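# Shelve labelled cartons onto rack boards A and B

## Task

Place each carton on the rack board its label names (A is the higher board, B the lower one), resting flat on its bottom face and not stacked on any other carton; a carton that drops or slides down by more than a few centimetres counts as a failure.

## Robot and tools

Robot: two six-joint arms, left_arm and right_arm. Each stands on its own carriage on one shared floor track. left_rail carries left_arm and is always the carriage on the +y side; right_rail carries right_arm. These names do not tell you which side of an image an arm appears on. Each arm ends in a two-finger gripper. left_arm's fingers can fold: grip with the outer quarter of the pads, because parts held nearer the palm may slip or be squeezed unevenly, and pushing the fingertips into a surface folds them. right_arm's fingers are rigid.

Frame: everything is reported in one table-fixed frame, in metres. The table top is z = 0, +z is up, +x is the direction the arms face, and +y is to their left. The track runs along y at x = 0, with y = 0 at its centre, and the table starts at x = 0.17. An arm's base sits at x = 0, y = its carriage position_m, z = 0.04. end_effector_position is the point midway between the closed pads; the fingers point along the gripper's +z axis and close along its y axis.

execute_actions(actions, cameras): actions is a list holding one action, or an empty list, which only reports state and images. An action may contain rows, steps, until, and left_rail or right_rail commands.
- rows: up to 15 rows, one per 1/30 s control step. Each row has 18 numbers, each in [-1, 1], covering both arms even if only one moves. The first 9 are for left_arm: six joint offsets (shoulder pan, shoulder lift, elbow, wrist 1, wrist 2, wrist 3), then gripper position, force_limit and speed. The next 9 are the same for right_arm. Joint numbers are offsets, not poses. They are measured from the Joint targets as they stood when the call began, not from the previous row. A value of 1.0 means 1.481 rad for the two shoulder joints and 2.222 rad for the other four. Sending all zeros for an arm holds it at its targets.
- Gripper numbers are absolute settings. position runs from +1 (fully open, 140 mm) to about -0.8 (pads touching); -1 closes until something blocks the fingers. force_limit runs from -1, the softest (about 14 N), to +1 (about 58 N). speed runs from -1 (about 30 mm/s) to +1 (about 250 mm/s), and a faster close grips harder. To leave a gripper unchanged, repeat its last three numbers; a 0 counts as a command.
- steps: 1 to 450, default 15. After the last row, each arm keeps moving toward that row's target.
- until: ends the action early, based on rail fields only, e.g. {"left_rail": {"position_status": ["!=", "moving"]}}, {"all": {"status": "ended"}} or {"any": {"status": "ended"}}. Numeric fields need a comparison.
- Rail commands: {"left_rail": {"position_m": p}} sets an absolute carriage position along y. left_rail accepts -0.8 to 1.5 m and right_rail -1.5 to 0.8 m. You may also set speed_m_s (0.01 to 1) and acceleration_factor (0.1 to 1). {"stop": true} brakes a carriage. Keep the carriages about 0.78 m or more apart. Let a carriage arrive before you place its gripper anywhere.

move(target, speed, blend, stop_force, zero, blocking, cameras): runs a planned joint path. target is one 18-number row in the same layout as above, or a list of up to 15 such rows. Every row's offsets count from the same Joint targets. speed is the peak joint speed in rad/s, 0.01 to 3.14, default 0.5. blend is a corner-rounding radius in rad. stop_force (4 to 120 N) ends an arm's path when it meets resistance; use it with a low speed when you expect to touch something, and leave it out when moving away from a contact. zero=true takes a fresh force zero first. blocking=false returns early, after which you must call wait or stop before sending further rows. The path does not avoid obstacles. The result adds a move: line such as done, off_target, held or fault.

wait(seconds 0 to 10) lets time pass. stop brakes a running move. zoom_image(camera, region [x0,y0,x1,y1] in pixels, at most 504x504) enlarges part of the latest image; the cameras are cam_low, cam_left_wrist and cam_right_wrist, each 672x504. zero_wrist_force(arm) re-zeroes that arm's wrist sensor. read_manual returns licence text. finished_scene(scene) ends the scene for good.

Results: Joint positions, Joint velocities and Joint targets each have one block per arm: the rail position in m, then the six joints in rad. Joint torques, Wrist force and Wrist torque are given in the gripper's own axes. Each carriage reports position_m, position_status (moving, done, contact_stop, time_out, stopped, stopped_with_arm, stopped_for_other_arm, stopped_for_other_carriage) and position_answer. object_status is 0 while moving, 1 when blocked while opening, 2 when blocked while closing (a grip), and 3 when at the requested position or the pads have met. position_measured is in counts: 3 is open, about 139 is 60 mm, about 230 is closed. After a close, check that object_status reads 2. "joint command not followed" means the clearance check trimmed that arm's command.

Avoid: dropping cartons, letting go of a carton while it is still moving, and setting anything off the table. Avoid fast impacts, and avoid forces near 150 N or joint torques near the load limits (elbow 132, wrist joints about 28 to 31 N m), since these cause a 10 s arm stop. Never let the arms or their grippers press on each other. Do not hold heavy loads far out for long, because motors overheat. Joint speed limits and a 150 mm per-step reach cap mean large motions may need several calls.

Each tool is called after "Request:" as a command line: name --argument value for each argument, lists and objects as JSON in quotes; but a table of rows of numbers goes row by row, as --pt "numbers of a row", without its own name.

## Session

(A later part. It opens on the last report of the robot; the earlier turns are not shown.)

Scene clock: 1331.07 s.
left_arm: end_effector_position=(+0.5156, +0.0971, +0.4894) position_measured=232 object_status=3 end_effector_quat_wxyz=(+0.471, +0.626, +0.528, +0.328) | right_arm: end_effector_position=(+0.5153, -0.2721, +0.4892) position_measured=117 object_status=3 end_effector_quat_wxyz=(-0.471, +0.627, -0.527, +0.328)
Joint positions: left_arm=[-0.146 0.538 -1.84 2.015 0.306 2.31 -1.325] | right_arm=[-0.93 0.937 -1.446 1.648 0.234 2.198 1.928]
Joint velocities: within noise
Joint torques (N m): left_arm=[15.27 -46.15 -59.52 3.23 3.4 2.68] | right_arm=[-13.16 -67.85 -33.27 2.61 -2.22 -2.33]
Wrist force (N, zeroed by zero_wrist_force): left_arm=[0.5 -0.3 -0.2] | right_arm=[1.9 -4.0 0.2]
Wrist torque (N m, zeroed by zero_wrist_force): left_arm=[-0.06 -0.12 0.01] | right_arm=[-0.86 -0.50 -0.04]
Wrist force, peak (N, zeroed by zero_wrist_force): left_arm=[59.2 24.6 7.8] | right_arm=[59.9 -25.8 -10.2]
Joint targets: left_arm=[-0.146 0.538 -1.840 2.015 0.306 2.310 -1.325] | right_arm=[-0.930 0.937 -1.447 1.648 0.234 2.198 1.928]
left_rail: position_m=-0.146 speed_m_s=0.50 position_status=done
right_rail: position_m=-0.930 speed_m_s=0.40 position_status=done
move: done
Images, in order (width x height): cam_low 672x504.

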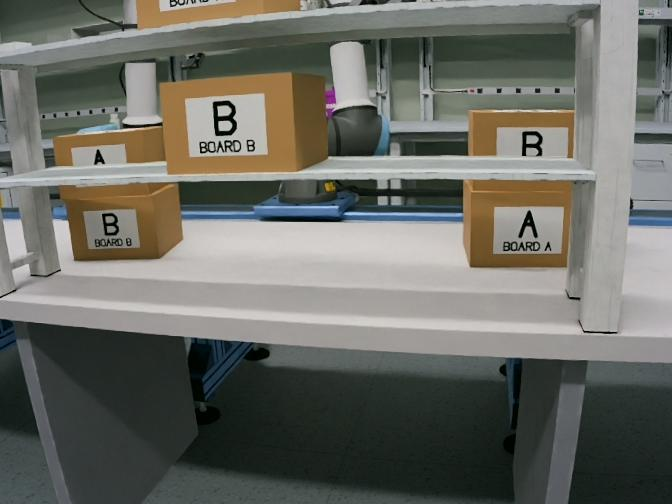

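Request:
execute_actions --actions '[{"left_rail":{"position_m":0.32},"steps":150,"until":{"left_rail":{"position_status":["!=","moving"]}}}]' --cameras '[]'

Request:
execute_actions --actions '[{"right_rail":{"position_m":-0.461},"steps":150,"until":{"right_rail":{"position_status":["!=","moving"]}}}]' --cameras '[]'

Request:
move --pt "0.22134 0.09689 0.01495 -0.00201 0.10613 0.09803 -1 0 -1 0.1121 0.20822 -0.12267 0.00249 0.04623 0.02945 0.1 0 0" --pt "0.22134 0.21512 0.1028 -0.17285 0.10613 0.09803 -1 0 -1 0.1121 0.19782 0.03931 -0.15256 0.04623 0.02945 0.1 0 0" --speed 0.35 --blend 0.03 --cameras '["cam_left_wrist","cam_right_wrist"]'

Scene clock: 1414.53 s.
left_arm: end_effector_position=(+0.5155, +0.5630, +0.4895) position_measured=232 object_status=3 end_effector_quat_wxyz=(+0.471, +0.626, +0.528, +0.328) end_effector_velocity=(+0.000, +0.001, +0.000) end_effector_angular_velocity=(+0.001, +0.000, +0.000) | right_arm: end_effector_position=(+0.5153, -0.2721, +0.4893) position_measured=117 object_status=3 end_effector_quat_wxyz=(-0.471, +0.627, -0.527, +0.328)
Joint positions: left_arm=[0.32 0.538 -1.84 2.015 0.306 2.31 -1.325] | right_arm=[-0.93 0.937 -1.447 1.648 0.234 2.198 1.928]
Joint velocities: left_arm=[0.001 0 0 0 0.001 0 0.001] | right_arm=[within noise]
Joint torques (N m): left_arm=[10 -19.28 -52.1 0.71 2.21 2.54] | right_arm=[-11.99 -69.82 -41.32 0.85 -1.72 -2.36]
Wrist force (N, zeroed by zero_wrist_force): left_arm=[0.6 -0.4 -0.3] | right_arm=[2.1 -4.3 0.4]
Wrist torque (N m, zeroed by zero_wrist_force): left_arm=[-0.08 -0.13 0.01] | right_arm=[-0.95 -0.55 -0.03]
Wrist force, peak (N, zeroed by zero_wrist_force): left_arm=[2.0 -0.7 -0.6] | right_arm=[2.0 -4.5 0.3]
Joint targets: left_arm=[0.320 0.538 -1.840 2.015 0.306 2.310 -1.325] | right_arm=[-0.930 0.937 -1.447 1.648 0.234 2.198 1.928]
Tool commands: left_gripper/position=-1.0 left_gripper/force_limit=+0.0 left_gripper/speed=-1.0 right_gripper/position=+0.1 right_gripper/force_limit=+0.0 right_gripper/speed=+0.0
left_rail: position_m=0.320 speed_m_s=0.50 position_status=done
right_rail: position_m=-0.930 speed_m_s=0.40 position_status=done
No camera images: "cameras" was empty.

Scene clock: 1416.57 s.
left_arm: end_effector_position=(+0.5155, +0.5631, +0.4895) position_measured=232 object_status=3 end_effector_quat_wxyz=(+0.471, +0.626, +0.528, +0.328) | right_arm: end_effector_position=(+0.5153, +0.1968, +0.4893) position_measured=117 object_status=3 end_effector_quat_wxyz=(-0.471, +0.627, -0.527, +0.328) end_effector_velocity=(+0.001, +0.001, +0.000) end_effector_angular_velocity=(+0.001, +0.001, +0.000)
Joint positions: left_arm=[0.32 0.538 -1.84 2.015 0.306 2.31 -1.325] | right_arm=[-0.461 0.937 -1.447 1.648 0.234 2.198 1.928]
Joint velocities: left_arm=[within noise] | right_arm=[0.001 -0.002 0 0 0 -0.002 0]
Joint torques (N m): left_arm=[10.41 -2.57 -47.67 0.22 1.46 2.49] | right_arm=[-10.91 -48.43 -45.13 -0.04 -1.74 -2.33]
Wrist force (N, zeroed by zero_wrist_force): left_arm=[0.6 -0.6 0.0] | right_arm=[1.7 -4.2 0.3]
Wrist torque (N m, zeroed by zero_wrist_force): left_arm=[-0.12 -0.13 0.01] | right_arm=[-0.93 -0.46 -0.03]
Wrist force, peak (N, zeroed by zero_wrist_force): left_arm=[0.7 -1.0 -0.3] | right_arm=[3.5 -4.3 -0.1]
Joint targets: left_arm=[0.320 0.538 -1.840 2.015 0.306 2.310 -1.325] | right_arm=[-0.461 0.937 -1.447 1.648 0.234 2.198 1.928]
Tool commands: left_gripper/position=-1.0 left_gripper/force_limit=+0.0 left_gripper/speed=-1.0 right_gripper/position=+0.1 right_gripper/force_limit=+0.0 right_gripper/speed=+0.0
left_rail: position_m=0.320 speed_m_s=0.50 position_status=done
right_rail: position_m=-0.461 speed_m_s=0.40 position_status=done
No camera images: "cameras" was empty.

Scene clock: 1428.10 s.
left_arm: end_effector_position=(+0.4369, +0.6671, +0.3198) position_measured=232 object_status=3 end_effector_quat_wxyz=(+0.464, +0.610, +0.545, +0.340) | right_arm: end_effector_position=(+0.4815, +0.3756, +0.3666) position_measured=117 object_status=3 end_effector_quat_wxyz=(-0.486, +0.635, -0.511, +0.314)
Joint positions: left_arm=[0.32 0.866 -1.599 2.157 0.09 2.546 -1.107] | right_arm=[-0.461 1.104 -1.148 1.492 0.115 2.302 1.993]
Joint velocities: within noise
Joint torques (N m): left_arm=[4.66 -17.71 -45.63 0.98 -0.04 2.27] | right_arm=[-2.14 -72.53 -30.01 2.2 1.32 0.26]
Wrist force (N, zeroed by zero_wrist_force): left_arm=[0.3 -0.3 -0.2] | right_arm=[-5.4 -24.8 -8.4]
Wrist torque (N m, zeroed by zero_wrist_force): left_arm=[-0.09 -0.07 0.00] | right_arm=[-0.79 -0.60 0.10]
Wrist force, peak (N, zeroed by zero_wrist_force): left_arm=[1.0 0.0 -1.9] | right_arm=[-19.4 -142.9 -83.8]
Joint targets: left_arm=[0.320 0.866 -1.599 2.157 0.090 2.546 -1.107] | right_arm=[-0.461 1.104 -1.148 1.492 0.115 2.302 1.993]
Tool commands: left_gripper/position=-1.0 left_gripper/force_limit=+0.0 left_gripper/speed=-1.0 right_gripper/position=+0.098039 right_gripper/force_limit=+0.003922 right_gripper/speed=+0.003922
FORCE FAULT: contact force on the right arm reached its limit, and that arm stopped for 10 seconds. The contact can be on any part of that arm, not only on its tool. That arm's remaining commands of this call were not run. That arm's target is now where it stood when the stop ended, not its last command. That arm accepts commands again.
left_rail: position_m=0.320 speed_m_s=0.50 position_status=done
right_rail: position_m=-0.461 speed_m_s=0.40 position_status=done
move: fault (right_arm), off_target (left_arm; braked at the fault stop of right_arm); path passed 1 of 2 targets; left_arm: the wrist 1 is farthest, 0.168 rad from its target; right_arm: the elbow is farthest, 0.243 rad from its target
camera_calibration:
cam_left_wrist: T_world_to_cam=[[0.332302, 0.0250419, 0.942841, -0.454419], [-0.479244, -0.8565, 0.191657, 0.715634], [0.812343, -0.515539, -0.272615, 0.25897], [0, 0, 0, 1]] pos_world=[0.283595, 0.757829, 0.361887]
cam_right_wrist: T_world_to_cam=[[-0.361682, 0.0130597, -0.93221, 0.518048], [-0.534165, 0.816605, 0.218687, -0.127927], [0.764103, 0.577049, -0.288375, -0.302878], [0, 0, 0, 1]] pos_world=[0.350465, 0.272476, 0.423563]
Images, in order (width x height): cam_left_wrist 672x504, cam_right_wrist 672x504.

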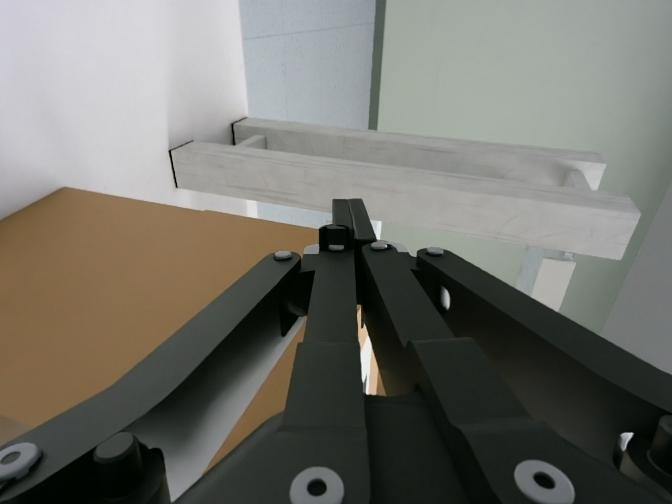

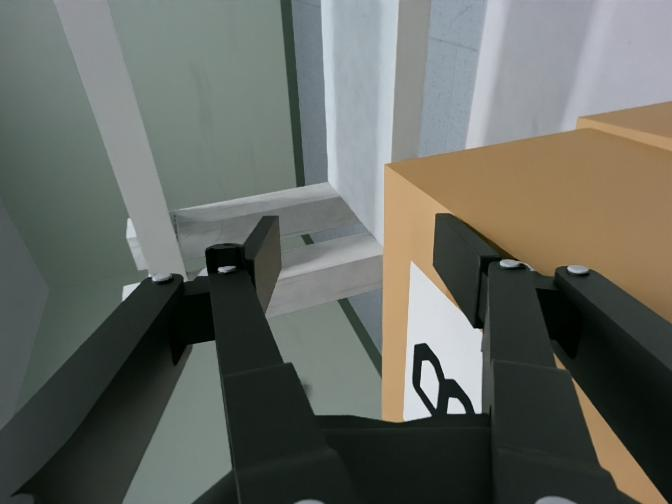

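Request:
move --pt "0 0 0 0 0 0 -1 0 -1 0 -0.01484 -0.0198 0.0297 0 0 0.1 0 0" --pt "0 0 0 0 0 0 -1 0 -1 -0.00067 -0.0854 0.03284 0.03188 -0.00058 0.0002 0.1 0 0" --speed '[0.1,0.2]' --cameras '["cam_low","cam_right_wrist"]'

Scene clock: 1454.00 s.
left_arm: end_effector_position=(+0.4369, +0.6671, +0.3198) position_measured=232 object_status=3 end_effector_quat_wxyz=(+0.464, +0.610, +0.545, +0.340) | right_arm: end_effector_position=(+0.4521, +0.3161, +0.4198) position_measured=117 object_status=3 end_effector_quat_wxyz=(-0.479, +0.640, -0.511, +0.316)
Joint positions: left_arm=[0.32 0.866 -1.599 2.157 0.09 2.546 -1.107] | right_arm=[-0.461 1.103 -1.274 1.565 0.186 2.3 1.993]
Joint velocities: within noise
Joint torques (N m): left_arm=[3.52 -19.31 -49.77 1.1 -0.62 1.59] | right_arm=[-14.3 -86.46 -31.24 3.34 -2.09 1.39]
Wrist force (N, zeroed by zero_wrist_force): left_arm=[0.5 -0.6 -0.4] | right_arm=[-1.4 -7.3 1.8]
Wrist torque (N m, zeroed by zero_wrist_force): left_arm=[-0.15 -0.12 0.00] | right_arm=[-1.58 0.31 -0.06]
Wrist force, peak (N, zeroed by zero_wrist_force): left_arm=[0.8 -0.3 -0.7] | right_arm=[-5.5 -24.7 -8.0]
Joint targets: left_arm=[0.320 0.866 -1.599 2.157 0.090 2.546 -1.107] | right_arm=[-0.461 1.103 -1.274 1.565 0.186 2.300 1.993]
left_rail: position_m=0.320 speed_m_s=0.50 position_status=done
right_rail: position_m=-0.461 speed_m_s=0.40 position_status=done
move: done
camera_calibration:
cam_right_wrist: T_world_to_cam=[[-0.369545, -0.000626357, -0.929213, 0.564413], [-0.532352, 0.819763, 0.211162, -0.105268], [0.761602, 0.572702, -0.303273, -0.221909], [0, 0, 0, 1]] pos_world=[0.321542, 0.213736, 0.47939]
Images, in order (width x height): cam_low 672x504, cam_right_wrist 672x504.

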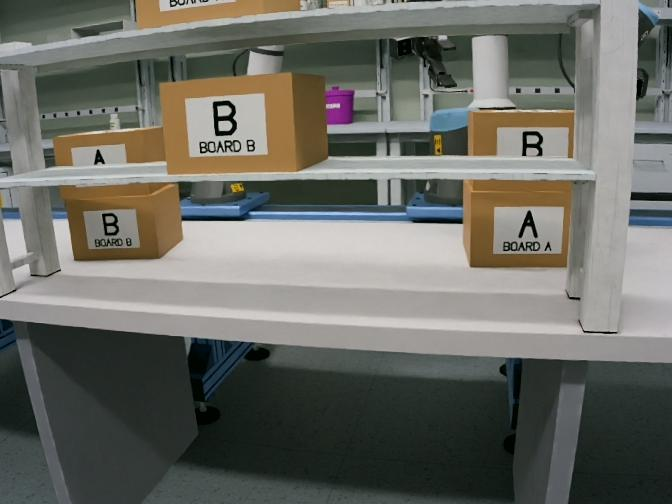

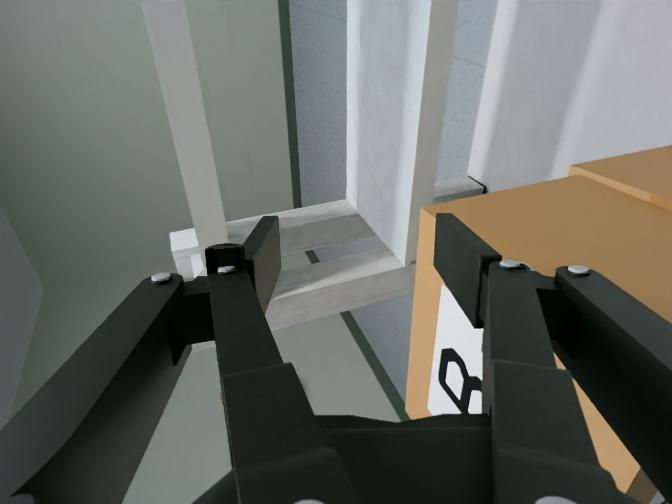

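Request:
move --target '[0,0.05239,0.03889,-0.07564,0,0,-1,0,-1,0,0.08101,0.07666,-0.13096,0.00032,0.0002,0.1,0,0]' --speed 0.2 --cameras '["cam_left_wrist","cam_right_wrist"]'

Scene clock: 1464.70 s.
left_arm: end_effector_position=(+0.4320, +0.6614, +0.2446) position_measured=232 object_status=3 end_effector_quat_wxyz=(+0.464, +0.611, +0.543, +0.342) | right_arm: end_effector_position=(+0.4518, +0.3150, +0.2447) position_measured=117 object_status=3 end_effector_quat_wxyz=(-0.479, +0.639, -0.511, +0.316)
Joint positions: left_arm=[0.32 0.866 -1.522 2.243 -0.078 2.546 -1.107] | right_arm=[-0.461 1.103 -1.154 1.735 -0.105 2.301 1.994]
Joint velocities: within noise
Joint torques (N m): left_arm=[1.64 -19.61 -24.52 -1.03 -0.5 1.52] | right_arm=[-9.01 -66.49 -25.49 -2.38 4.84 1.51]
Wrist force (N, zeroed by zero_wrist_force): left_arm=[0.3 -0.6 -0.1] | right_arm=[-1.4 -6.6 1.6]
Wrist torque (N m, zeroed by zero_wrist_force): left_arm=[-0.13 -0.05 0.01] | right_arm=[-1.46 0.29 -0.04]
Wrist force, peak (N, zeroed by zero_wrist_force): left_arm=[0.5 -1.1 -0.3] | right_arm=[-1.9 -9.3 1.1]
Joint targets: left_arm=[0.320 0.866 -1.522 2.243 -0.078 2.546 -1.107] | right_arm=[-0.461 1.103 -1.154 1.735 -0.105 2.301 1.994]
left_rail: position_m=0.320 speed_m_s=0.50 position_status=done
right_rail: position_m=-0.461 speed_m_s=0.40 position_status=done
move: done
camera_calibration:
cam_left_wrist: T_world_to_cam=[[0.329843, 0.0221286, 0.943776, -0.379001], [-0.479742, -0.857084, 0.187762, 0.7244], [0.813051, -0.514701, -0.272087, 0.238533], [0, 0, 0, 1]] pos_world=[0.278597, 0.752031, 0.286579]
cam_right_wrist: T_world_to_cam=[[-0.369101, 0.00037979, -0.929389, 0.400946], [-0.531851, 0.819987, 0.211556, -0.0680862], [0.762167, 0.572382, -0.302456, -0.27457], [0, 0, 0, 1]] pos_world=[0.321046, 0.212836, 0.303994]
Images, in order (width x height): cam_left_wrist 672x504, cam_right_wrist 672x504.

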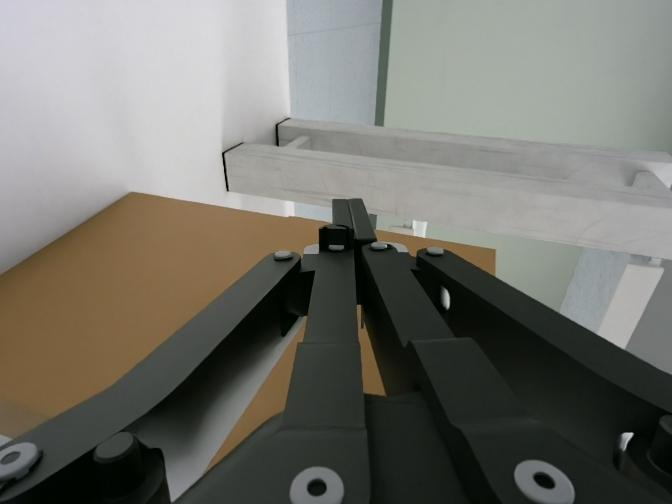

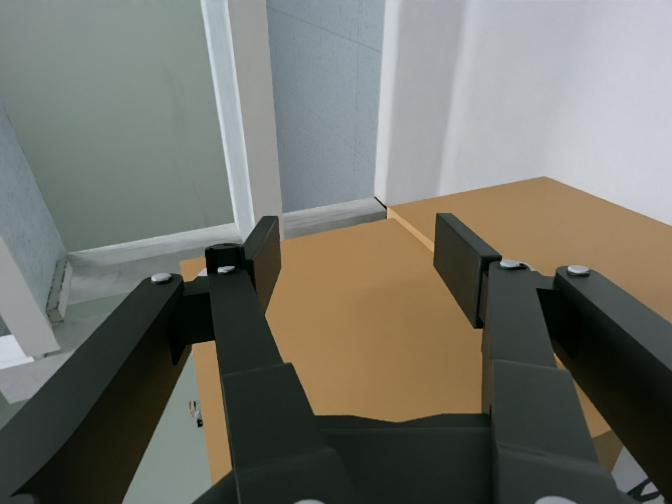

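Request:
zoom_image --camera "cam_left_wrist" --region '[120, 150, 400, 360]'

Request:
zoom_image --camera "cam_right_wrist" --region '[300, 160, 580, 370]'

Scaled by 1.800.

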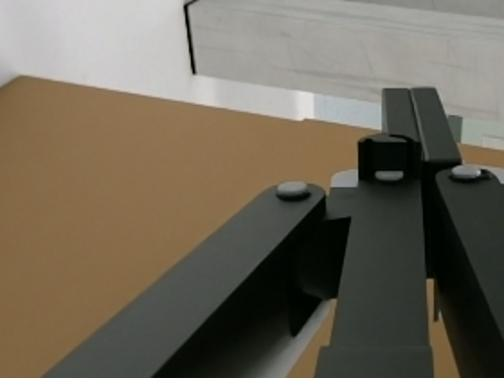

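Scaled by 1.800.

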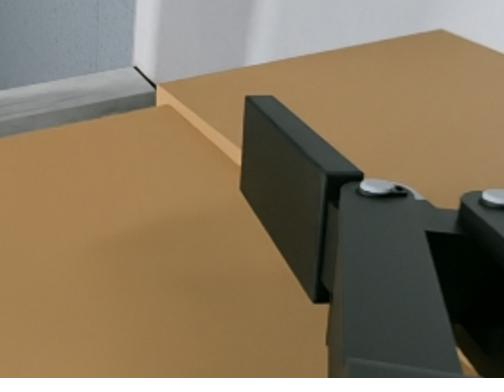

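Request:
zero_wrist_force --arm "left_arm"

Request:
zero_wrist_force --arm "right_arm"

Request:
move --target '[-0.09891,-0.07723,0.04149,-0.03512,-0.05517,-0.05776,-1,0,-1,0.01346,0.0561,-0.05858,0.02515,0.00792,0.00578,0.1,0,0]' --speed 0.04 --stop_force 7 --cameras '["cam_right_wrist"]'

Wrist force sensor zeroed.

Wrist force sensor zeroed.

Scene clock: 1542.60 s.
left_arm: end_effector_position=(+0.4455, +0.6238, +0.2451) position_measured=232 object_status=3 end_effector_quat_wxyz=(+0.462, +0.612, +0.544, +0.340) | right_arm: end_effector_position=(+0.4608, +0.3557, +0.2453) position_measured=117 object_status=3 end_effector_quat_wxyz=(-0.479, +0.640, -0.512, +0.316)
Joint positions: left_arm=[0.32 0.769 -1.597 2.304 -0.13 2.465 -1.192] | right_arm=[-0.461 1.117 -1.094 1.641 -0.065 2.314 2.003]
Joint velocities: within noise
Joint torques (N m): left_arm=[10.72 -13.45 -46.22 1.26 5.82 1.83] | right_arm=[-13.69 -97.16 -29.15 -2.84 -2.37 -1.16]
Wrist force (N, zeroed by zero_wrist_force): left_arm=[3.0 -2.4 -1.2] | right_arm=[1.0 0.0 0.7]
Wrist torque (N m, zeroed by zero_wrist_force): left_arm=[0.01 0.07 0.03] | right_arm=[-0.11 0.27 0.11]
Wrist force, peak (N, zeroed by zero_wrist_force): left_arm=[5.3 -0.2 -5.2] | right_arm=[8.1 1.2 -1.8]
Joint targets: left_arm=[0.320 0.769 -1.597 2.304 -0.130 2.465 -1.192] | right_arm=[-0.461 1.117 -1.094 1.641 -0.065 2.314 2.003]
left_rail: position_m=0.320 speed_m_s=0.50 position_status=done
right_rail: position_m=-0.461 speed_m_s=0.40 position_status=done
move: contact (left_arm, right_arm); left_arm: the shoulder pan is farthest, 0.049 rad from its target; right_arm: the elbow is farthest, 0.036 rad from its target
camera_calibration:
cam_right_wrist: T_world_to_cam=[[-0.369411, 0.000307647, -0.929266, 0.405021], [-0.531733, 0.820039, 0.211651, -0.0968487], [0.7621, 0.572308, -0.302768, -0.304453], [0, 0, 0, 1]] pos_world=[0.330145, 0.253536, 0.304692]
Images, in order (width x height): cam_right_wrist 672x504.

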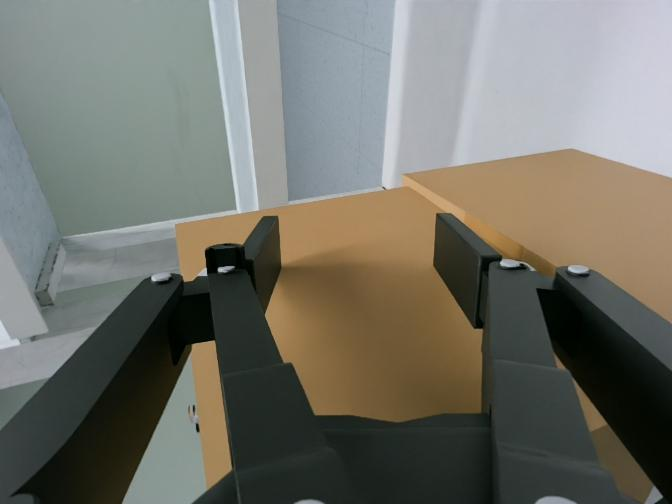

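Request:
move --target '[-0.01187,-0.0117,0.0065,-0.00412,-0.00662,-0.00693,-1,0,-1,0.00357,0.00783,-0.00812,0.00395,0.0021,0.00153,0.1,0,0]' --speed 0.02 --stop_force 50 --cameras '[]'

Scene clock: 1631.23 s.
left_arm: end_effector_position=(+0.4459, +0.6191, +0.2453) position_measured=232 object_status=3 end_effector_quat_wxyz=(+0.462, +0.612, +0.544, +0.340) | right_arm: end_effector_position=(+0.4607, +0.3604, +0.2452) position_measured=117 object_status=3 end_effector_quat_wxyz=(-0.479, +0.640, -0.512, +0.316)
Joint positions: left_arm=[0.32 0.758 -1.608 2.313 -0.135 2.456 -1.201] | right_arm=[-0.461 1.12 -1.087 1.63 -0.059 2.317 2.005]
Joint velocities: within noise
Joint torques (N m): left_arm=[-10.54 -18.31 -31.25 10.99 27.87 1.54] | right_arm=[10.42 -90.84 -43.47 -13.49 -22.61 -1.05]
Wrist force (N, zeroed by zero_wrist_force): left_arm=[48.5 -8.7 -9.3] | right_arm=[46.6 -4.6 -12.7]
Wrist torque (N m, zeroed by zero_wrist_force): left_arm=[0.25 1.71 0.09] | right_arm=[0.02 1.08 0.84]
Wrist force, peak (N, zeroed by zero_wrist_force): left_arm=[55.2 -7.1 -12.4] | right_arm=[53.0 -4.2 -16.1]
Joint targets: left_arm=[0.320 0.758 -1.608 2.313 -0.135 2.456 -1.201] | right_arm=[-0.461 1.120 -1.087 1.630 -0.059 2.317 2.005]
left_rail: position_m=0.320 speed_m_s=0.50 position_status=done
right_rail: position_m=-0.461 speed_m_s=0.40 position_status=done
move: contact (left_arm, right_arm)
No camera images: "cameras" was empty.

Request:
move --target '[-0.00074,-0.01042,-0.00381,0.01042,-0.00041,-0.00043,-1,0,-1,0.00022,-0.00664,-0.00448,0.00898,0.00013,0.0001,0.1,0,0]' --speed 0.025 --cameras '[]'

Scene clock: 1651.13 s.
left_arm: end_effector_position=(+0.4458, +0.6186, +0.2552) position_measured=232 object_status=3 end_effector_quat_wxyz=(+0.462, +0.612, +0.544, +0.340) | right_arm: end_effector_position=(+0.4606, +0.3608, +0.2576) position_measured=117 object_status=3 end_effector_quat_wxyz=(-0.479, +0.640, -0.512, +0.316)
Joint positions: left_arm=[0.32 0.757 -1.623 2.305 -0.112 2.455 -1.202] | right_arm=[-0.461 1.121 -1.097 1.62 -0.04 2.317 2.006]
Joint velocities: within noise
Joint torques (N m): left_arm=[-42.41 -60.79 -31.24 12.65 11.97 -2.44] | right_arm=[39.01 -99.24 -69.99 -5.41 -6.82 1.76]
Wrist force (N, zeroed by zero_wrist_force): left_arm=[55.7 -9.6 -8.9] | right_arm=[55.6 6.4 -10.4]
Wrist torque (N m, zeroed by zero_wrist_force): left_arm=[0.33 2.02 0.09] | right_arm=[-0.08 1.17 0.10]
Wrist force, peak (N, zeroed by zero_wrist_force): left_arm=[55.7 -10.0 -8.8] | right_arm=[55.9 7.2 -10.3]
Joint targets: left_arm=[0.320 0.757 -1.623 2.305 -0.112 2.455 -1.202] | right_arm=[-0.461 1.121 -1.097 1.620 -0.039 2.317 2.006]
left_rail: position_m=0.320 speed_m_s=0.50 position_status=done
right_rail: position_m=-0.461 speed_m_s=0.40 position_status=done
move: done
No camera images: "cameras" was empty.

Request:
move --pt "0 -0.04427 -0.02461 0.05412 0 0 -1 0 -1 0 -0.0268 -0.01932 0.03718 0 0 0.1 0 0" --pt "0 -0.07931 -0.05252 0.10538 0 0 -1 0 -1 0 -0.04921 -0.04212 0.07491 0 0 0.1 0 0" --pt "-0.09014 -0.05731 -0.06564 0.08214 -0.03135 -0.02883 -1 0 -1 -0.03982 -0.04587 -0.04356 0.07302 -0.00282 -0.00236 0.1 0 0" --speed '[0.08,0.12,0.12]' --blend 0.02 --cameras '[]'

Scene clock: 1843.90 s.
left_arm: end_effector_position=(+0.5085, +0.5954, +0.3585) position_measured=232 object_status=3 end_effector_quat_wxyz=(+0.471, +0.626, +0.528, +0.328) | right_arm: end_effector_position=(+0.5089, +0.3368, +0.3603) position_measured=117 object_status=3 end_effector_quat_wxyz=(-0.470, +0.626, -0.528, +0.328)
Joint positions: left_arm=[0.32 0.624 -1.708 2.159 0.071 2.385 -1.266] | right_arm=[-0.461 1.062 -1.165 1.523 0.123 2.311 2]
Joint velocities: within noise
Joint torques (N m): left_arm=[-43.42 -20.81 -45.75 1.82 11.88 -2.48] | right_arm=[11.63 -68.75 -68.8 -18.94 -23.85 -0.93]
Wrist force (N, zeroed by zero_wrist_force): left_arm=[54.8 -10.9 -8.4] | right_arm=[55.2 7.4 -10.4]
Wrist torque (N m, zeroed by zero_wrist_force): left_arm=[0.27 2.00 0.11] | right_arm=[0.13 1.16 0.15]
Wrist force, peak (N, zeroed by zero_wrist_force): left_arm=[59.2 -9.8 -10.0] | right_arm=[59.1 8.1 -11.9]
Joint targets: left_arm=[0.320 0.624 -1.708 2.159 0.070 2.385 -1.266] | right_arm=[-0.461 1.062 -1.165 1.523 0.123 2.311 2.000]
left_rail: position_m=0.320 speed_m_s=0.50 position_status=done
right_rail: position_m=-0.461 speed_m_s=0.40 position_status=done
move: done
No camera images: "cameras" was empty.

Request:
move --pt "-0.09836 -0.07747 0.03856 -0.0153 -0.05754 -0.04204 -1 0 -1 -0.02916 -0.06008 0.05739 -0.02489 -0.01743 -0.0114 0.1 0 0" --pt "-0.18552 -0.13571 0.06395 -0.01981 -0.11017 -0.07251 -1 0 -1 -0.05202 -0.10333 0.09686 -0.04106 -0.0311 -0.02008 0.1 0 0" --pt "-0.24815 -0.10158 0.04855 -0.03651 -0.14854 -0.09142 -1 0 -1 -0.1036 -0.10064 0.09353 -0.05038 -0.0622 -0.03831 0.1 0 0" --speed '[0.12,0.12,0.1]' --blend 0.01 --cameras '[]'

Request:
move --pt "-0.04869 0.04124 -0.01977 -0.01359 -0.03003 -0.01365 -1 0 -1 -0.04933 0.00755 -0.00732 -0.00625 -0.03005 -0.01586 0.1 0 0" --pt "-0.08684 0.08638 -0.04337 -0.02394 -0.05364 -0.02384 -1 0 -1 -0.09601 0.01964 -0.01855 -0.00979 -0.05869 -0.02974 0.1 0 0" --pt "-0.09698 0.14124 -0.0749 -0.03 -0.05991 -0.02656 -1 0 -1 -0.13035 0.04706 -0.04365 -0.00712 -0.07987 -0.03935 0.1 0 0" --pt "-0.10571 0.19848 -0.11161 -0.03231 -0.06531 -0.0289 -1 0 -1 -0.16387 0.07983 -0.07453 -0.00159 -0.10061 -0.04835 0.1 0 0" --speed 0.1 --blend 0.01 --cameras '["cam_low"]'

Scene clock: 1877.57 s.
left_arm: end_effector_position=(+0.5592, +0.4825, +0.3543) position_measured=232 object_status=3 end_effector_quat_wxyz=(+0.471, +0.627, +0.528, +0.328) | right_arm: end_effector_position=(+0.5584, +0.2243, +0.3560) position_measured=117 object_status=3 end_effector_quat_wxyz=(-0.470, +0.626, -0.528, +0.328)
Joint positions: left_arm=[0.32 0.256 -1.859 2.267 -0.011 2.055 -1.469] | right_arm=[-0.461 0.908 -1.314 1.731 0.011 2.173 1.915]
Joint velocities: within noise
Joint torques (N m): left_arm=[-49.64 -6.8 -56.32 -1.28 12.84 -2.92] | right_arm=[19.94 -55.47 -72.86 -21.4 -27.57 -2.16]
Wrist force (N, zeroed by zero_wrist_force): left_arm=[61.3 -8.8 -9.8] | right_arm=[61.4 8.9 -11.9]
Wrist torque (N m, zeroed by zero_wrist_force): left_arm=[0.19 2.23 0.09] | right_arm=[-0.06 1.28 -0.27]
Wrist force, peak (N, zeroed by zero_wrist_force): left_arm=[64.0 -8.6 -10.4] | right_arm=[64.2 8.6 -13.1]
Joint targets: left_arm=[0.320 0.256 -1.859 2.267 -0.011 2.055 -1.469] | right_arm=[-0.461 0.908 -1.314 1.731 0.011 2.173 1.915]
left_rail: position_m=0.320 speed_m_s=0.50 position_status=done
right_rail: position_m=-0.461 speed_m_s=0.40 position_status=done
move: done
No camera images: "cameras" was empty.

Scene clock: 1881.10 s.
left_arm: end_effector_position=(+0.7632, +0.4573, +0.3545) position_measured=232 object_status=3 end_effector_quat_wxyz=(+0.471, +0.627, +0.528, +0.328) | right_arm: end_effector_position=(+0.7626, +0.1991, +0.3560) position_measured=117 object_status=3 end_effector_quat_wxyz=(-0.470, +0.626, -0.528, +0.328)
Joint positions: left_arm=[0.32 0.1 -1.565 2.019 -0.082 1.91 -1.534] | right_arm=[-0.461 0.665 -1.196 1.566 0.007 1.949 1.808]
Joint velocities: within noise
Joint torques (N m): left_arm=[-62.98 -30.37 -57.34 -3.3 12.49 -2.37] | right_arm=[28.46 -75.18 -72.4 -6.67 -28.38 -0.8]
Wrist force (N, zeroed by zero_wrist_force): left_arm=[59.6 -5.1 -9.8] | right_arm=[60.3 10.8 -11.4]
Wrist torque (N m, zeroed by zero_wrist_force): left_arm=[0.11 2.21 0.05] | right_arm=[-0.41 1.24 -1.07]
Wrist force, peak (N, zeroed by zero_wrist_force): left_arm=[64.2 -5.3 -10.4] | right_arm=[64.7 11.1 -11.6]
Joint targets: left_arm=[0.320 0.099 -1.565 2.019 -0.082 1.910 -1.534] | right_arm=[-0.461 0.665 -1.195 1.565 0.007 1.949 1.808]
left_rail: position_m=0.320 speed_m_s=0.50 position_status=done
right_rail: position_m=-0.461 speed_m_s=0.40 position_status=done
move: done
Images, in order (width x height): cam_low 672x504.

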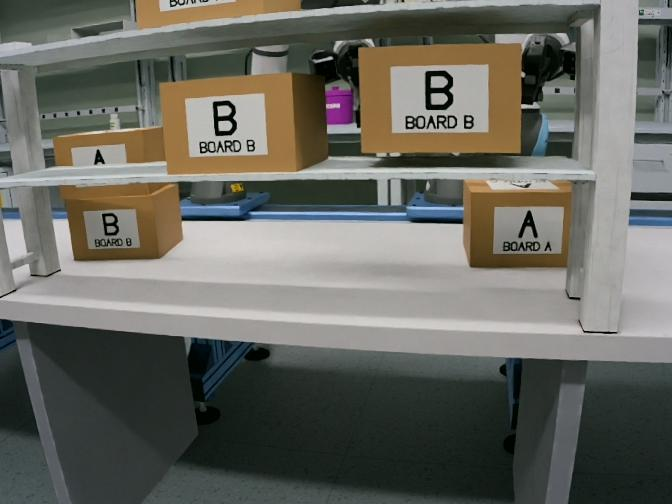

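Request:
move --target '[0,0.01394,0.01194,-0.0212,0,0,-1,0,-1,0,0.01049,0.01045,-0.01744,0,0,0.1,0,0]' --speed 0.018 --stop_force 8 --cameras '[]'

Request:
move --target '[0,0.00465,0.00398,-0.00707,0,0,-1,0,-1,0,0.0035,0.00348,-0.00581,0,0,0.1,0,0]' --speed 0.01 --stop_force 15 --cameras '["cam_low"]'

Scene clock: 1892.63 s.
left_arm: end_effector_position=(+0.7635, +0.4573, +0.3305) position_measured=232 object_status=3 end_effector_quat_wxyz=(+0.471, +0.627, +0.528, +0.328) | right_arm: end_effector_position=(+0.7631, +0.1993, +0.3320) position_measured=117 object_status=3 end_effector_quat_wxyz=(-0.470, +0.626, -0.528, +0.328)
Joint positions: left_arm=[0.32 0.099 -1.544 2.045 -0.129 1.91 -1.534] | right_arm=[-0.461 0.665 -1.18 1.589 -0.031 1.949 1.808]
Joint velocities: within noise
Joint torques (N m): left_arm=[-55.76 -37.04 -41.06 1.59 13.45 -2.4] | right_arm=[35.37 -72.13 -54.1 -20.68 -25.53 -0.92]
Wrist force (N, zeroed by zero_wrist_force): left_arm=[57.8 1.3 -13.5] | right_arm=[62.5 6.9 -11.9]
Wrist torque (N m, zeroed by zero_wrist_force): left_arm=[-0.01 2.08 -0.03] | right_arm=[-1.08 1.32 -0.54]
Wrist force, peak (N, zeroed by zero_wrist_force): left_arm=[61.6 -5.3 -9.7] | right_arm=[63.0 7.1 -11.8]
Joint targets: left_arm=[0.320 0.099 -1.544 2.045 -0.129 1.910 -1.534] | right_arm=[-0.461 0.665 -1.180 1.589 -0.031 1.949 1.808]
left_rail: position_m=0.320 speed_m_s=0.50 position_status=done
right_rail: position_m=-0.461 speed_m_s=0.40 position_status=done
move: contact (left_arm)
No camera images: "cameras" was empty.

Scene clock: 1895.27 s.
left_arm: end_effector_position=(+0.7635, +0.4573, +0.3252) position_measured=232 object_status=3 end_effector_quat_wxyz=(+0.471, +0.627, +0.528, +0.328) | right_arm: end_effector_position=(+0.7631, +0.1993, +0.3306) position_measured=117 object_status=3 end_effector_quat_wxyz=(-0.470, +0.626, -0.528, +0.328)
Joint positions: left_arm=[0.32 0.099 -1.54 2.051 -0.14 1.91 -1.534] | right_arm=[-0.461 0.665 -1.179 1.59 -0.034 1.949 1.808]
Joint velocities: within noise
Joint torques (N m): left_arm=[-56.21 -55.95 -43.49 5.19 13.04 -1.81] | right_arm=[35.88 -84.16 -59.09 -4.52 -25.3 -1.09]
Wrist force (N, zeroed by zero_wrist_force): left_arm=[55.7 10.8 -24.9] | right_arm=[59.5 -4.7 -17.3]
Wrist torque (N m, zeroed by zero_wrist_force): left_arm=[-0.28 1.78 -0.15] | right_arm=[-1.39 1.15 0.13]
Wrist force, peak (N, zeroed by zero_wrist_force): left_arm=[55.6 14.6 -27.1] | right_arm=[62.6 -6.8 -20.7]
Joint targets: left_arm=[0.320 0.099 -1.540 2.051 -0.140 1.910 -1.534] | right_arm=[-0.461 0.665 -1.179 1.590 -0.034 1.949 1.808]
left_rail: position_m=0.320 speed_m_s=0.50 position_status=done
right_rail: position_m=-0.461 speed_m_s=0.40 position_status=done
move: contact (left_arm, right_arm)
Images, in order (width x height): cam_low 672x504.

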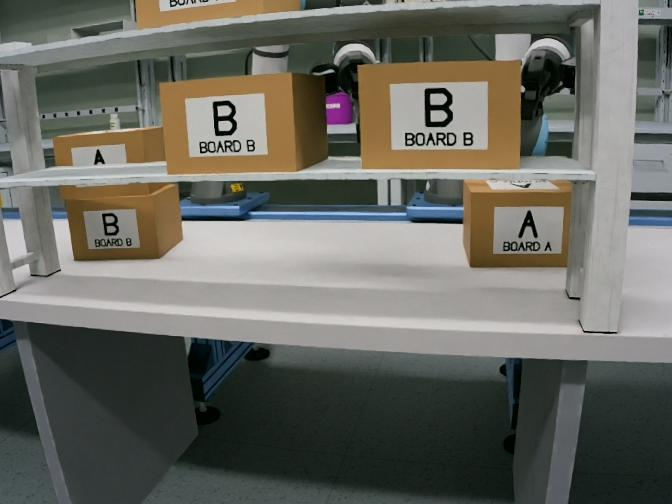

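Request:
zoom_image --camera "cam_low" --region '[340, 130, 600, 190]'

Scaled by 1.938.

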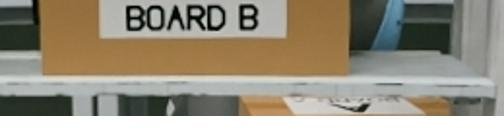

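Request:
move --pt "0.00905 0.0038 -0.00255 0.00103 0.00564 0.00241 -1 0 -1 -0.00504 -0.00542 0.00508 -0.00196 -0.00312 -0.00131 0.1 0 0" --pt "0.01778 -0.05344 0.03415 0.00335 0.01104 0.00475 -1 0 -1 0.02596 -0.0409 0.03849 -0.00847 0.01607 0.00703 0.1 0 0" --pt "0.02792 -0.1083 0.06568 0.0094 0.01731 0.00747 -1 0 -1 0.0603 -0.06832 0.0636 -0.01114 0.03725 0.01665 0.1 0 0" --pt "0.10304 -0.13464 0.08159 0.01931 0.06323 0.02804 -1 0 -1 0.07745 -0.11708 0.10801 -0.02111 0.04752 0.02097 0.1 0 0" --pt "0.32471 -0.19453 0.11607 0.0716 0.1968 0.10689 -1 0 -1 0.24875 -0.116 0.1104 0.00873 0.15131 0.07894 0.1 0 0" --pt "0.29642 -0.20257 -0.0162 0.20072 0.18002 0.09406 -1 0 -1 0.18366 -0.18096 0.0261 0.12061 0.11206 0.05401 0.1 0 0" --speed '[0.02,0.06,0.1,0.15,0.25,0.35]' --cameras '["cam_low"]'

Scene clock: 1974.53 s.
left_arm: end_effector_position=(+0.5157, +0.5637, +0.4889) position_measured=232 object_status=3 end_effector_quat_wxyz=(+0.471, +0.626, +0.528, +0.328) | right_arm: end_effector_position=(+0.5151, +0.1970, +0.4896) position_measured=117 object_status=3 end_effector_quat_wxyz=(-0.471, +0.627, -0.527, +0.328)
Joint positions: left_arm=[0.32 0.539 -1.84 2.015 0.306 2.31 -1.325] | right_arm=[-0.461 0.937 -1.447 1.648 0.234 2.198 1.928]
Joint velocities: within noise
Joint torques (N m): left_arm=[-17.37 -42.84 -60.45 3.19 -1.73 -2.39] | right_arm=[-15.3 -70.72 -48.29 2.61 -2.41 -2.44]
Wrist force (N, zeroed by zero_wrist_force): left_arm=[0.5 0.1 0.2] | right_arm=[0.8 -2.0 1.1]
Wrist torque (N m, zeroed by zero_wrist_force): left_arm=[0.02 -0.10 0.01] | right_arm=[-0.41 -0.21 0.01]
Wrist force, peak (N, zeroed by zero_wrist_force): left_arm=[55.8 11.3 -24.8] | right_arm=[59.9 -4.0 -17.3]
Joint targets: left_arm=[0.320 0.539 -1.840 2.015 0.306 2.310 -1.325] | right_arm=[-0.461 0.937 -1.447 1.648 0.234 2.198 1.928]
left_rail: position_m=0.320 speed_m_s=0.50 position_status=done
right_rail: position_m=-0.461 speed_m_s=0.40 position_status=done
move: done
Images, in order (width x height): cam_low 672x504.

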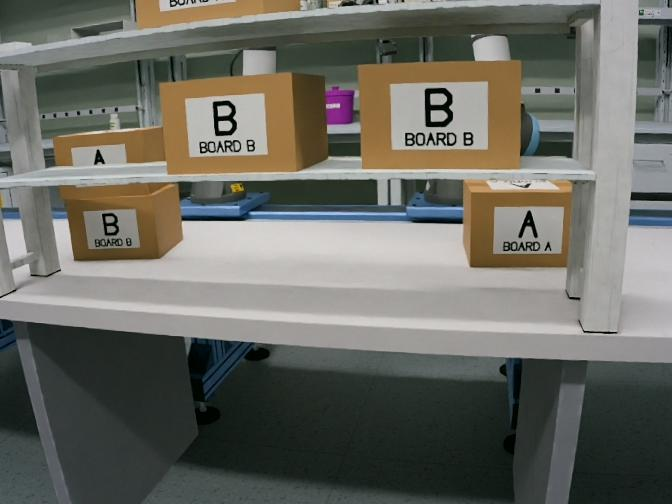

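Request:
move --target '[0.19577,0.07148,0.02685,-0.01413,0.08875,0.0811,-1,0,-1,0.09653,0.09286,-0.0173,-0.03144,0.03345,0.02103,0.1,0,0]' --speed 0.35 --cameras '["cam_left_wrist","cam_right_wrist"]'

Scene clock: 2062.43 s.
left_arm: end_effector_position=(+0.4355, +0.6465, +0.4199) position_measured=232 object_status=3 end_effector_quat_wxyz=(+0.460, +0.610, +0.546, +0.342) | right_arm: end_effector_position=(+0.4563, +0.2966, +0.4201) position_measured=117 object_status=3 end_effector_quat_wxyz=(-0.480, +0.642, -0.508, +0.314)
Joint positions: left_arm=[0.32 0.828 -1.734 2.075 0.274 2.507 -1.145] | right_arm=[-0.461 1.08 -1.31 1.61 0.164 2.272 1.974]
Joint velocities: within noise
Joint torques (N m): left_arm=[12.66 -11.54 -35.08 -1.2 4.28 3.07] | right_arm=[11.79 -57.17 -47.47 -3.19 4.86 2.84]
Wrist force (N, zeroed by zero_wrist_force): left_arm=[0.0 0.3 0.0] | right_arm=[1.0 -1.5 0.6]
Wrist torque (N m, zeroed by zero_wrist_force): left_arm=[0.07 0.02 0.00] | right_arm=[-0.37 -0.20 -0.01]
Wrist force, peak (N, zeroed by zero_wrist_force): left_arm=[1.0 -1.1 -1.5] | right_arm=[2.2 -3.2 1.0]
Joint targets: left_arm=[0.320 0.829 -1.734 2.075 0.274 2.507 -1.144] | right_arm=[-0.461 1.080 -1.310 1.610 0.164 2.272 1.974]
left_rail: position_m=0.320 speed_m_s=0.50 position_status=done
right_rail: position_m=-0.461 speed_m_s=0.40 position_status=done
move: done
camera_calibration:
cam_left_wrist: T_world_to_cam=[[0.334831, 0.0224603, 0.942011, -0.546855], [-0.472844, -0.860728, 0.188591, 0.679298], [0.81505, -0.50857, -0.277578, 0.273231], [0, 0, 0, 1]] pos_world=[0.281608, 0.73593, 0.462877]
cam_right_wrist: T_world_to_cam=[[-0.369578, -0.00438646, -0.929189, 0.567184], [-0.539742, 0.815002, 0.210831, -0.0822533], [0.756367, 0.579441, -0.303575, -0.213375], [0, 0, 0, 1]] pos_world=[0.326613, 0.193163, 0.479588]
Images, in order (width x height): cam_left_wrist 672x504, cam_right_wrist 672x504.

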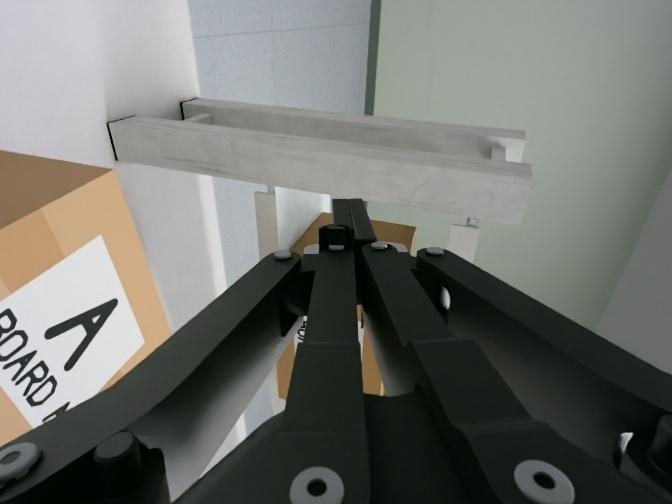

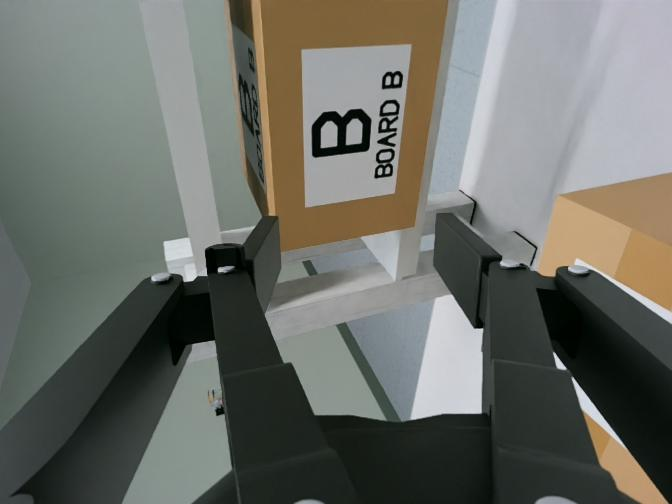

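Request:
move --pt "0 0.11312 0.08702 -0.16236 0 0 -1 0 -1 0 0.08126 0.07427 -0.12833 0 0 0.1 0 0" --pt "0 0.29412 0.13218 -0.32816 0 0 -1 0 -1 0 0.19622 0.1103 -0.24098 0 0 0.1 0 0" --speed '[0.3,0.25]' --blend 0.03 --cameras '[]'

Request:
zero_wrist_force --arm "left_arm"

Request:
zero_wrist_force --arm "right_arm"

Request:
move --target '[-0.07327,-0.03912,0.03229,-0.03928,-0.04094,-0.04246,-1,0,-1,0.01844,0.05034,-0.06169,0.03296,0.01096,0.00738,0.1,0,0]' --speed 0.05 --stop_force 7 --cameras '[]'

Scene clock: 2143.77 s.
left_arm: end_effector_position=(+0.4354, +0.6465, +0.0950) position_measured=232 object_status=3 end_effector_quat_wxyz=(+0.460, +0.610, +0.547, +0.342) | right_arm: end_effector_position=(+0.4563, +0.2968, +0.0948) position_measured=117 object_status=3 end_effector_quat_wxyz=(-0.480, +0.642, -0.508, +0.314)
Joint positions: left_arm=[0.32 0.829 -1.298 2.368 -0.455 2.507 -1.144] | right_arm=[-0.461 1.08 -1.019 1.855 -0.371 2.272 1.974]
Joint velocities: within noise
Joint torques (N m): left_arm=[9.63 -23.35 -11.72 -0.89 2.04 2.06] | right_arm=[7.55 -70.33 -19.58 -3.3 3.01 2.75]
Wrist force (N, zeroed by zero_wrist_force): left_arm=[-0.1 0.5 -0.1] | right_arm=[1.0 -1.9 1.0]
Wrist torque (N m, zeroed by zero_wrist_force): left_arm=[0.11 0.03 0.01] | right_arm=[-0.46 -0.20 0.04]
Wrist force, peak (N, zeroed by zero_wrist_force): left_arm=[0.3 2.5 -0.4] | right_arm=[1.1 -3.3 0.1]
Joint targets: left_arm=[0.320 0.829 -1.298 2.368 -0.455 2.507 -1.144] | right_arm=[-0.461 1.080 -1.019 1.855 -0.371 2.272 1.974]
left_rail: position_m=0.320 speed_m_s=0.50 position_status=done
right_rail: position_m=-0.461 speed_m_s=0.40 position_status=done
move: done
No camera images: "cameras" was empty.

Wrist force sensor zeroed.

Wrist force sensor zeroed.

Scene clock: 2147.27 s.
left_arm: end_effector_position=(+0.4485, +0.6162, +0.0947) position_measured=232 object_status=3 end_effector_quat_wxyz=(+0.460, +0.611, +0.547, +0.342) | right_arm: end_effector_position=(+0.4650, +0.3471, +0.0947) position_measured=117 object_status=3 end_effector_quat_wxyz=(-0.480, +0.642, -0.508, +0.314)
Joint positions: left_arm=[0.32 0.742 -1.344 2.425 -0.524 2.435 -1.22] | right_arm=[-0.461 1.103 -0.956 1.74 -0.31 2.293 1.988]
Joint velocities: within noise
Joint torques (N m): left_arm=[14.46 -21.37 -31.06 1.91 3.36 1.64] | right_arm=[-12.36 -100.03 -21.65 -2.95 -2.55 -0.79]
Wrist force (N, zeroed by zero_wrist_force): left_arm=[0.8 -0.8 -0.2] | right_arm=[2.0 -0.6 0.6]
Wrist torque (N m, zeroed by zero_wrist_force): left_arm=[-0.08 -0.05 0.00] | right_arm=[0.04 -0.12 0.05]
Wrist force, peak (N, zeroed by zero_wrist_force): left_arm=[6.9 -1.6 -7.4] | right_arm=[5.5 1.0 -4.3]
Joint targets: left_arm=[0.320 0.742 -1.344 2.425 -0.524 2.435 -1.220] | right_arm=[-0.461 1.103 -0.956 1.740 -0.310 2.293 1.988]
left_rail: position_m=0.320 speed_m_s=0.50 position_status=done
right_rail: position_m=-0.461 speed_m_s=0.40 position_status=done
move: contact (left_arm, right_arm); left_arm: the shoulder pan is farthest, 0.022 rad from its target; right_arm: the elbow is farthest, 0.022 rad from its target
No camera images: "cameras" was empty.

Request:
move --target '[-0.01154,-0.009,0.00768,-0.0077,-0.00629,-0.00748,-1,0,-1,0.00305,0.00676,-0.00833,0.00494,0.00176,0.00151,0.1,0,0]' --speed 0.02 --stop_force 50 --cameras '[]'

Scene clock: 2159.93 s.
left_arm: end_effector_position=(+0.4487, +0.6111, +0.0951) position_measured=232 object_status=3 end_effector_quat_wxyz=(+0.460, +0.610, +0.547, +0.342) | right_arm: end_effector_position=(+0.4653, +0.3523, +0.0946) position_measured=117 object_status=3 end_effector_quat_wxyz=(-0.480, +0.643, -0.508, +0.314)
Joint positions: left_arm=[0.32 0.731 -1.353 2.437 -0.536 2.425 -1.231] | right_arm=[-0.461 1.106 -0.95 1.727 -0.302 2.296 1.991]
Joint velocities: within noise
Joint torques (N m): left_arm=[-10 -23.28 -13.93 10.03 27.62 1.49] | right_arm=[10.3 -98.98 -40.76 -12.93 -22.13 -1.11]
Wrist force (N, zeroed by zero_wrist_force): left_arm=[47.2 -10.7 -8.2] | right_arm=[45.5 -6.1 -14.4]
Wrist torque (N m, zeroed by zero_wrist_force): left_arm=[0.22 1.73 0.08] | right_arm=[0.32 0.80 0.69]
Wrist force, peak (N, zeroed by zero_wrist_force): left_arm=[53.7 -11.4 -8.7] | right_arm=[51.7 -5.6 -21.5]
Joint targets: left_arm=[0.320 0.731 -1.353 2.437 -0.536 2.425 -1.231] | right_arm=[-0.461 1.106 -0.950 1.727 -0.302 2.296 1.991]
left_rail: position_m=0.320 speed_m_s=0.50 position_status=done
right_rail: position_m=-0.461 speed_m_s=0.40 position_status=done
move: contact (left_arm, right_arm)
No camera images: "cameras" was empty.

Request:
move --target '[-0.00072,-0.0156,-0.00137,0.01139,-0.00039,-0.00047,-1,0,-1,0.00019,-0.00936,-0.0021,0.00841,0.00011,0.00009,0.1,0,0]' --speed 0.025 --cameras '[]'

Scene clock: 2254.20 s.
left_arm: end_effector_position=(+0.4486, +0.6105, +0.1051) position_measured=232 object_status=3 end_effector_quat_wxyz=(+0.460, +0.610, +0.547, +0.342) | right_arm: end_effector_position=(+0.4653, +0.3527, +0.1070) position_measured=117 object_status=3 end_effector_quat_wxyz=(-0.480, +0.643, -0.508, +0.314)
Joint positions: left_arm=[0.32 0.73 -1.376 2.434 -0.511 2.424 -1.232] | right_arm=[-0.461 1.107 -0.963 1.723 -0.284 2.296 1.991]
Joint velocities: within noise
Joint torques (N m): left_arm=[-41.28 -61.36 -11.56 11.86 11.33 -2.32] | right_arm=[37.73 -113.95 -69.63 -5.79 -6.41 2.17]
Wrist force (N, zeroed by zero_wrist_force): left_arm=[54.1 -10.1 -8.3] | right_arm=[54.7 9.2 -9.3]
Wrist torque (N m, zeroed by zero_wrist_force): left_arm=[0.13 1.93 0.05] | right_arm=[0.10 1.00 0.03]
Wrist force, peak (N, zeroed by zero_wrist_force): left_arm=[54.4 -9.3 -8.3] | right_arm=[54.7 9.2 -9.3]
Joint targets: left_arm=[0.320 0.730 -1.376 2.434 -0.511 2.424 -1.232] | right_arm=[-0.461 1.107 -0.963 1.723 -0.284 2.296 1.991]
left_rail: position_m=0.320 speed_m_s=0.50 position_status=done
right_rail: position_m=-0.461 speed_m_s=0.40 position_status=done
move: done
No camera images: "cameras" was empty.

Request:
move --pt "-0.12551 -0.07181 0.0244 -0.01059 -0.06091 -0.04803 -1 0 -1 -0.04199 -0.05228 0.03893 -0.01016 -0.01251 -0.00852 0.1 0 0" --pt "-0.2393 -0.16299 0.04961 0.00424 -0.1169 -0.08197 -1 0 -1 -0.06586 -0.11191 0.07886 -0.01122 -0.01445 -0.00985 0.1 0 0" --speed 0.12 --blend 0.01 --cameras '[]'

Scene clock: 2268.53 s.
left_arm: end_effector_position=(+0.4921, +0.4963, +0.1502) position_measured=232 object_status=3 end_effector_quat_wxyz=(+0.471, +0.627, +0.528, +0.328) | right_arm: end_effector_position=(+0.4918, +0.2389, +0.1535) position_measured=117 object_status=3 end_effector_quat_wxyz=(-0.471, +0.626, -0.528, +0.328)
Joint positions: left_arm=[0.32 0.375 -1.618 2.544 -0.501 2.165 -1.414] | right_arm=[-0.461 1.009 -1.129 1.898 -0.309 2.264 1.969]
Joint velocities: within noise
Joint torques (N m): left_arm=[-45.13 -49.67 -3.55 8.3 13.21 -2.52] | right_arm=[15.3 -102.21 -60.41 -24.67 -26.87 -0.95]
Wrist force (N, zeroed by zero_wrist_force): left_arm=[63.8 -5.3 -9.9] | right_arm=[64.1 13.0 -12.6]
Wrist torque (N m, zeroed by zero_wrist_force): left_arm=[0.01 2.36 0.01] | right_arm=[-0.22 1.24 -1.03]
Wrist force, peak (N, zeroed by zero_wrist_force): left_arm=[64.6 -5.2 -9.8] | right_arm=[64.9 13.0 -12.9]
Joint targets: left_arm=[0.320 0.375 -1.618 2.544 -0.501 2.165 -1.414] | right_arm=[-0.461 1.009 -1.129 1.898 -0.309 2.264 1.969]
left_rail: position_m=0.320 speed_m_s=0.50 position_status=done
right_rail: position_m=-0.461 speed_m_s=0.40 position_status=done
move: done
No camera images: "cameras" was empty.

Request:
move --pt "0 -0.10731 -0.03371 0.10536 0 0 -1 0 -1 0 -0.0595 -0.02104 0.06094 0 0 0.1 0 0" --pt "0 -0.18167 -0.07658 0.19779 0 0 -1 0 -1 0 -0.10823 -0.05033 0.12271 0 0 0.1 0 0" --pt "0 -0.22597 -0.12309 0.27382 0 0 -1 0 -1 0 -0.14342 -0.08496 0.1808 0 0 0.1 0 0" --pt "0 -0.25074 -0.17459 0.34183 0 0 -1 0 -1 0 -0.16822 -0.12647 0.23902 0 0 0.1 0 0" --pt "0 -0.2602 -0.2344 0.40795 0 0 -1 0 -1 0 -0.18315 -0.17854 0.30086 0 0 0.1 0 0" --pt "0 -0.25566 -0.29878 0.4693 0 0 -1 0 -1 0 -0.18588 -0.24028 0.36442 0 0 0.1 0 0" --speed '[0.16,0.18,0.18,0.18,0.18,0.14]' --blend 0.02 --cameras '[]'

Scene clock: 2340.13 s.
left_arm: end_effector_position=(+0.4943, +0.5025, +0.4808) position_measured=232 object_status=3 end_effector_quat_wxyz=(+0.466, +0.624, +0.532, +0.333) | right_arm: end_effector_position=(+0.4923, +0.2399, +0.5044) position_measured=117 object_status=3 end_effector_quat_wxyz=(-0.470, +0.627, -0.528, +0.328)
Joint positions: left_arm=[0.32 0.376 -1.993 2.119 0.298 2.148 -1.414] | right_arm=[-0.461 1.009 -1.39 1.557 0.294 2.264 1.969]
Joint velocities: within noise
Joint torques (N m): left_arm=[-26.83 -10.62 -41.85 3.27 7.72 0.32] | right_arm=[14.36 -72.19 -66.83 -13.75 -4.33 4.9]
Wrist force (N, zeroed by zero_wrist_force): left_arm=[43.1 -3.2 -9.5] | right_arm=[44.3 14.4 -3.7]
Wrist torque (N m, zeroed by zero_wrist_force): left_arm=[-0.14 0.03 -0.27] | right_arm=[-0.41 0.99 -2.04]
Wrist force, peak (N, zeroed by zero_wrist_force): left_arm=[77.5 -0.2 -9.8] | right_arm=[76.0 19.6 -18.1]
Joint targets: left_arm=[0.320 0.376 -1.993 2.119 0.298 2.148 -1.414] | right_arm=[-0.461 1.009 -1.390 1.557 0.294 2.264 1.969]
Tool commands: left_gripper/position=-1.0 left_gripper/force_limit=+0.003922 left_gripper/speed=-1.0 right_gripper/position=+0.1 right_gripper/force_limit=+0.0 right_gripper/speed=+0.0
TORQUE FAULT: the external load on joint 6 (wrist 2) of the left arm reached its load limit, and that arm stopped for 10 seconds. A torque fault puts only its own arm into a fault stop. That arm's remaining commands of this call were not run. Before the stop ended, the hold on joint 6 (wrist 2) of that arm was turned back by 0.9 degrees, the way its load pushed it. That arm's target is now where it stood when the stop ended, not its last command. That arm keeps its grip as last carried out and accepts commands again: back off and push less far. That arm stops again whenever a joint's load reaches its limit.
left_rail: position_m=0.320 speed_m_s=0.50 position_status=done
right_rail: position_m=-0.461 speed_m_s=0.40 position_status=done
move: fault (left_arm), off_target (right_arm; braked at the fault stop of left_arm); path passed 4 of 6 targets; left_arm: the wrist 1 is farthest, 0.244 rad from its target; right_arm: the wrist 1 is farthest, 0.207 rad from its target
No camera images: "cameras" was empty.

Request:
execute_actions --actions '[]' --cameras '["cam_low"]'

Scene clock: 2372.47 s.
left_arm: end_effector_position=(+0.4943, +0.5024, +0.4808) position_measured=232 object_status=3 end_effector_quat_wxyz=(+0.466, +0.624, +0.532, +0.333) | right_arm: end_effector_position=(+0.4923, +0.2397, +0.5044) position_measured=117 object_status=3 end_effector_quat_wxyz=(-0.470, +0.626, -0.528, +0.328)
Joint positions: left_arm=[0.32 0.376 -1.993 2.119 0.298 2.148 -1.414] | right_arm=[-0.461 1.009 -1.39 1.557 0.294 2.264 1.969]
Joint velocities: within noise
Joint torques (N m): left_arm=[-34.59 -10.78 -49.83 4.59 17.86 -0.03] | right_arm=[6.28 -71.24 -60.11 -14.34 -4.37 4.99]
Wrist force (N, zeroed by zero_wrist_force): left_arm=[40.9 -3.4 -8.6] | right_arm=[42.2 13.9 -3.5]
Wrist torque (N m, zeroed by zero_wrist_force): left_arm=[-0.15 0.10 -0.25] | right_arm=[-0.41 0.90 -1.95]
Wrist force, peak (N, zeroed by zero_wrist_force): left_arm=[42.5 -4.0 -9.7] | right_arm=[44.6 15.1 -3.7]
Joint targets: left_arm=[0.320 0.376 -1.993 2.119 0.298 2.148 -1.414] | right_arm=[-0.461 1.009 -1.390 1.557 0.294 2.264 1.969]
Tool commands: left_gripper/position=-1.0 left_gripper/force_limit=+0.003922 left_gripper/speed=-1.0 right_gripper/position=+0.1 right_gripper/force_limit=+0.0 right_gripper/speed=+0.0
left_rail: position_m=0.320 speed_m_s=0.50 position_status=done
right_rail: position_m=-0.461 speed_m_s=0.40 position_status=done
Images, in order (width x height): cam_low 672x504.

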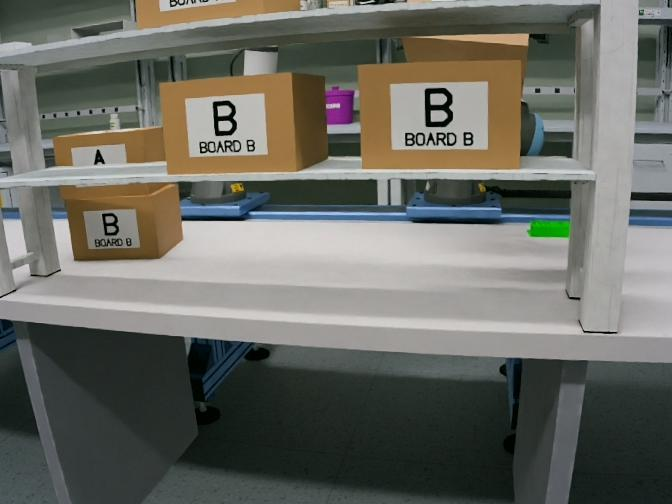

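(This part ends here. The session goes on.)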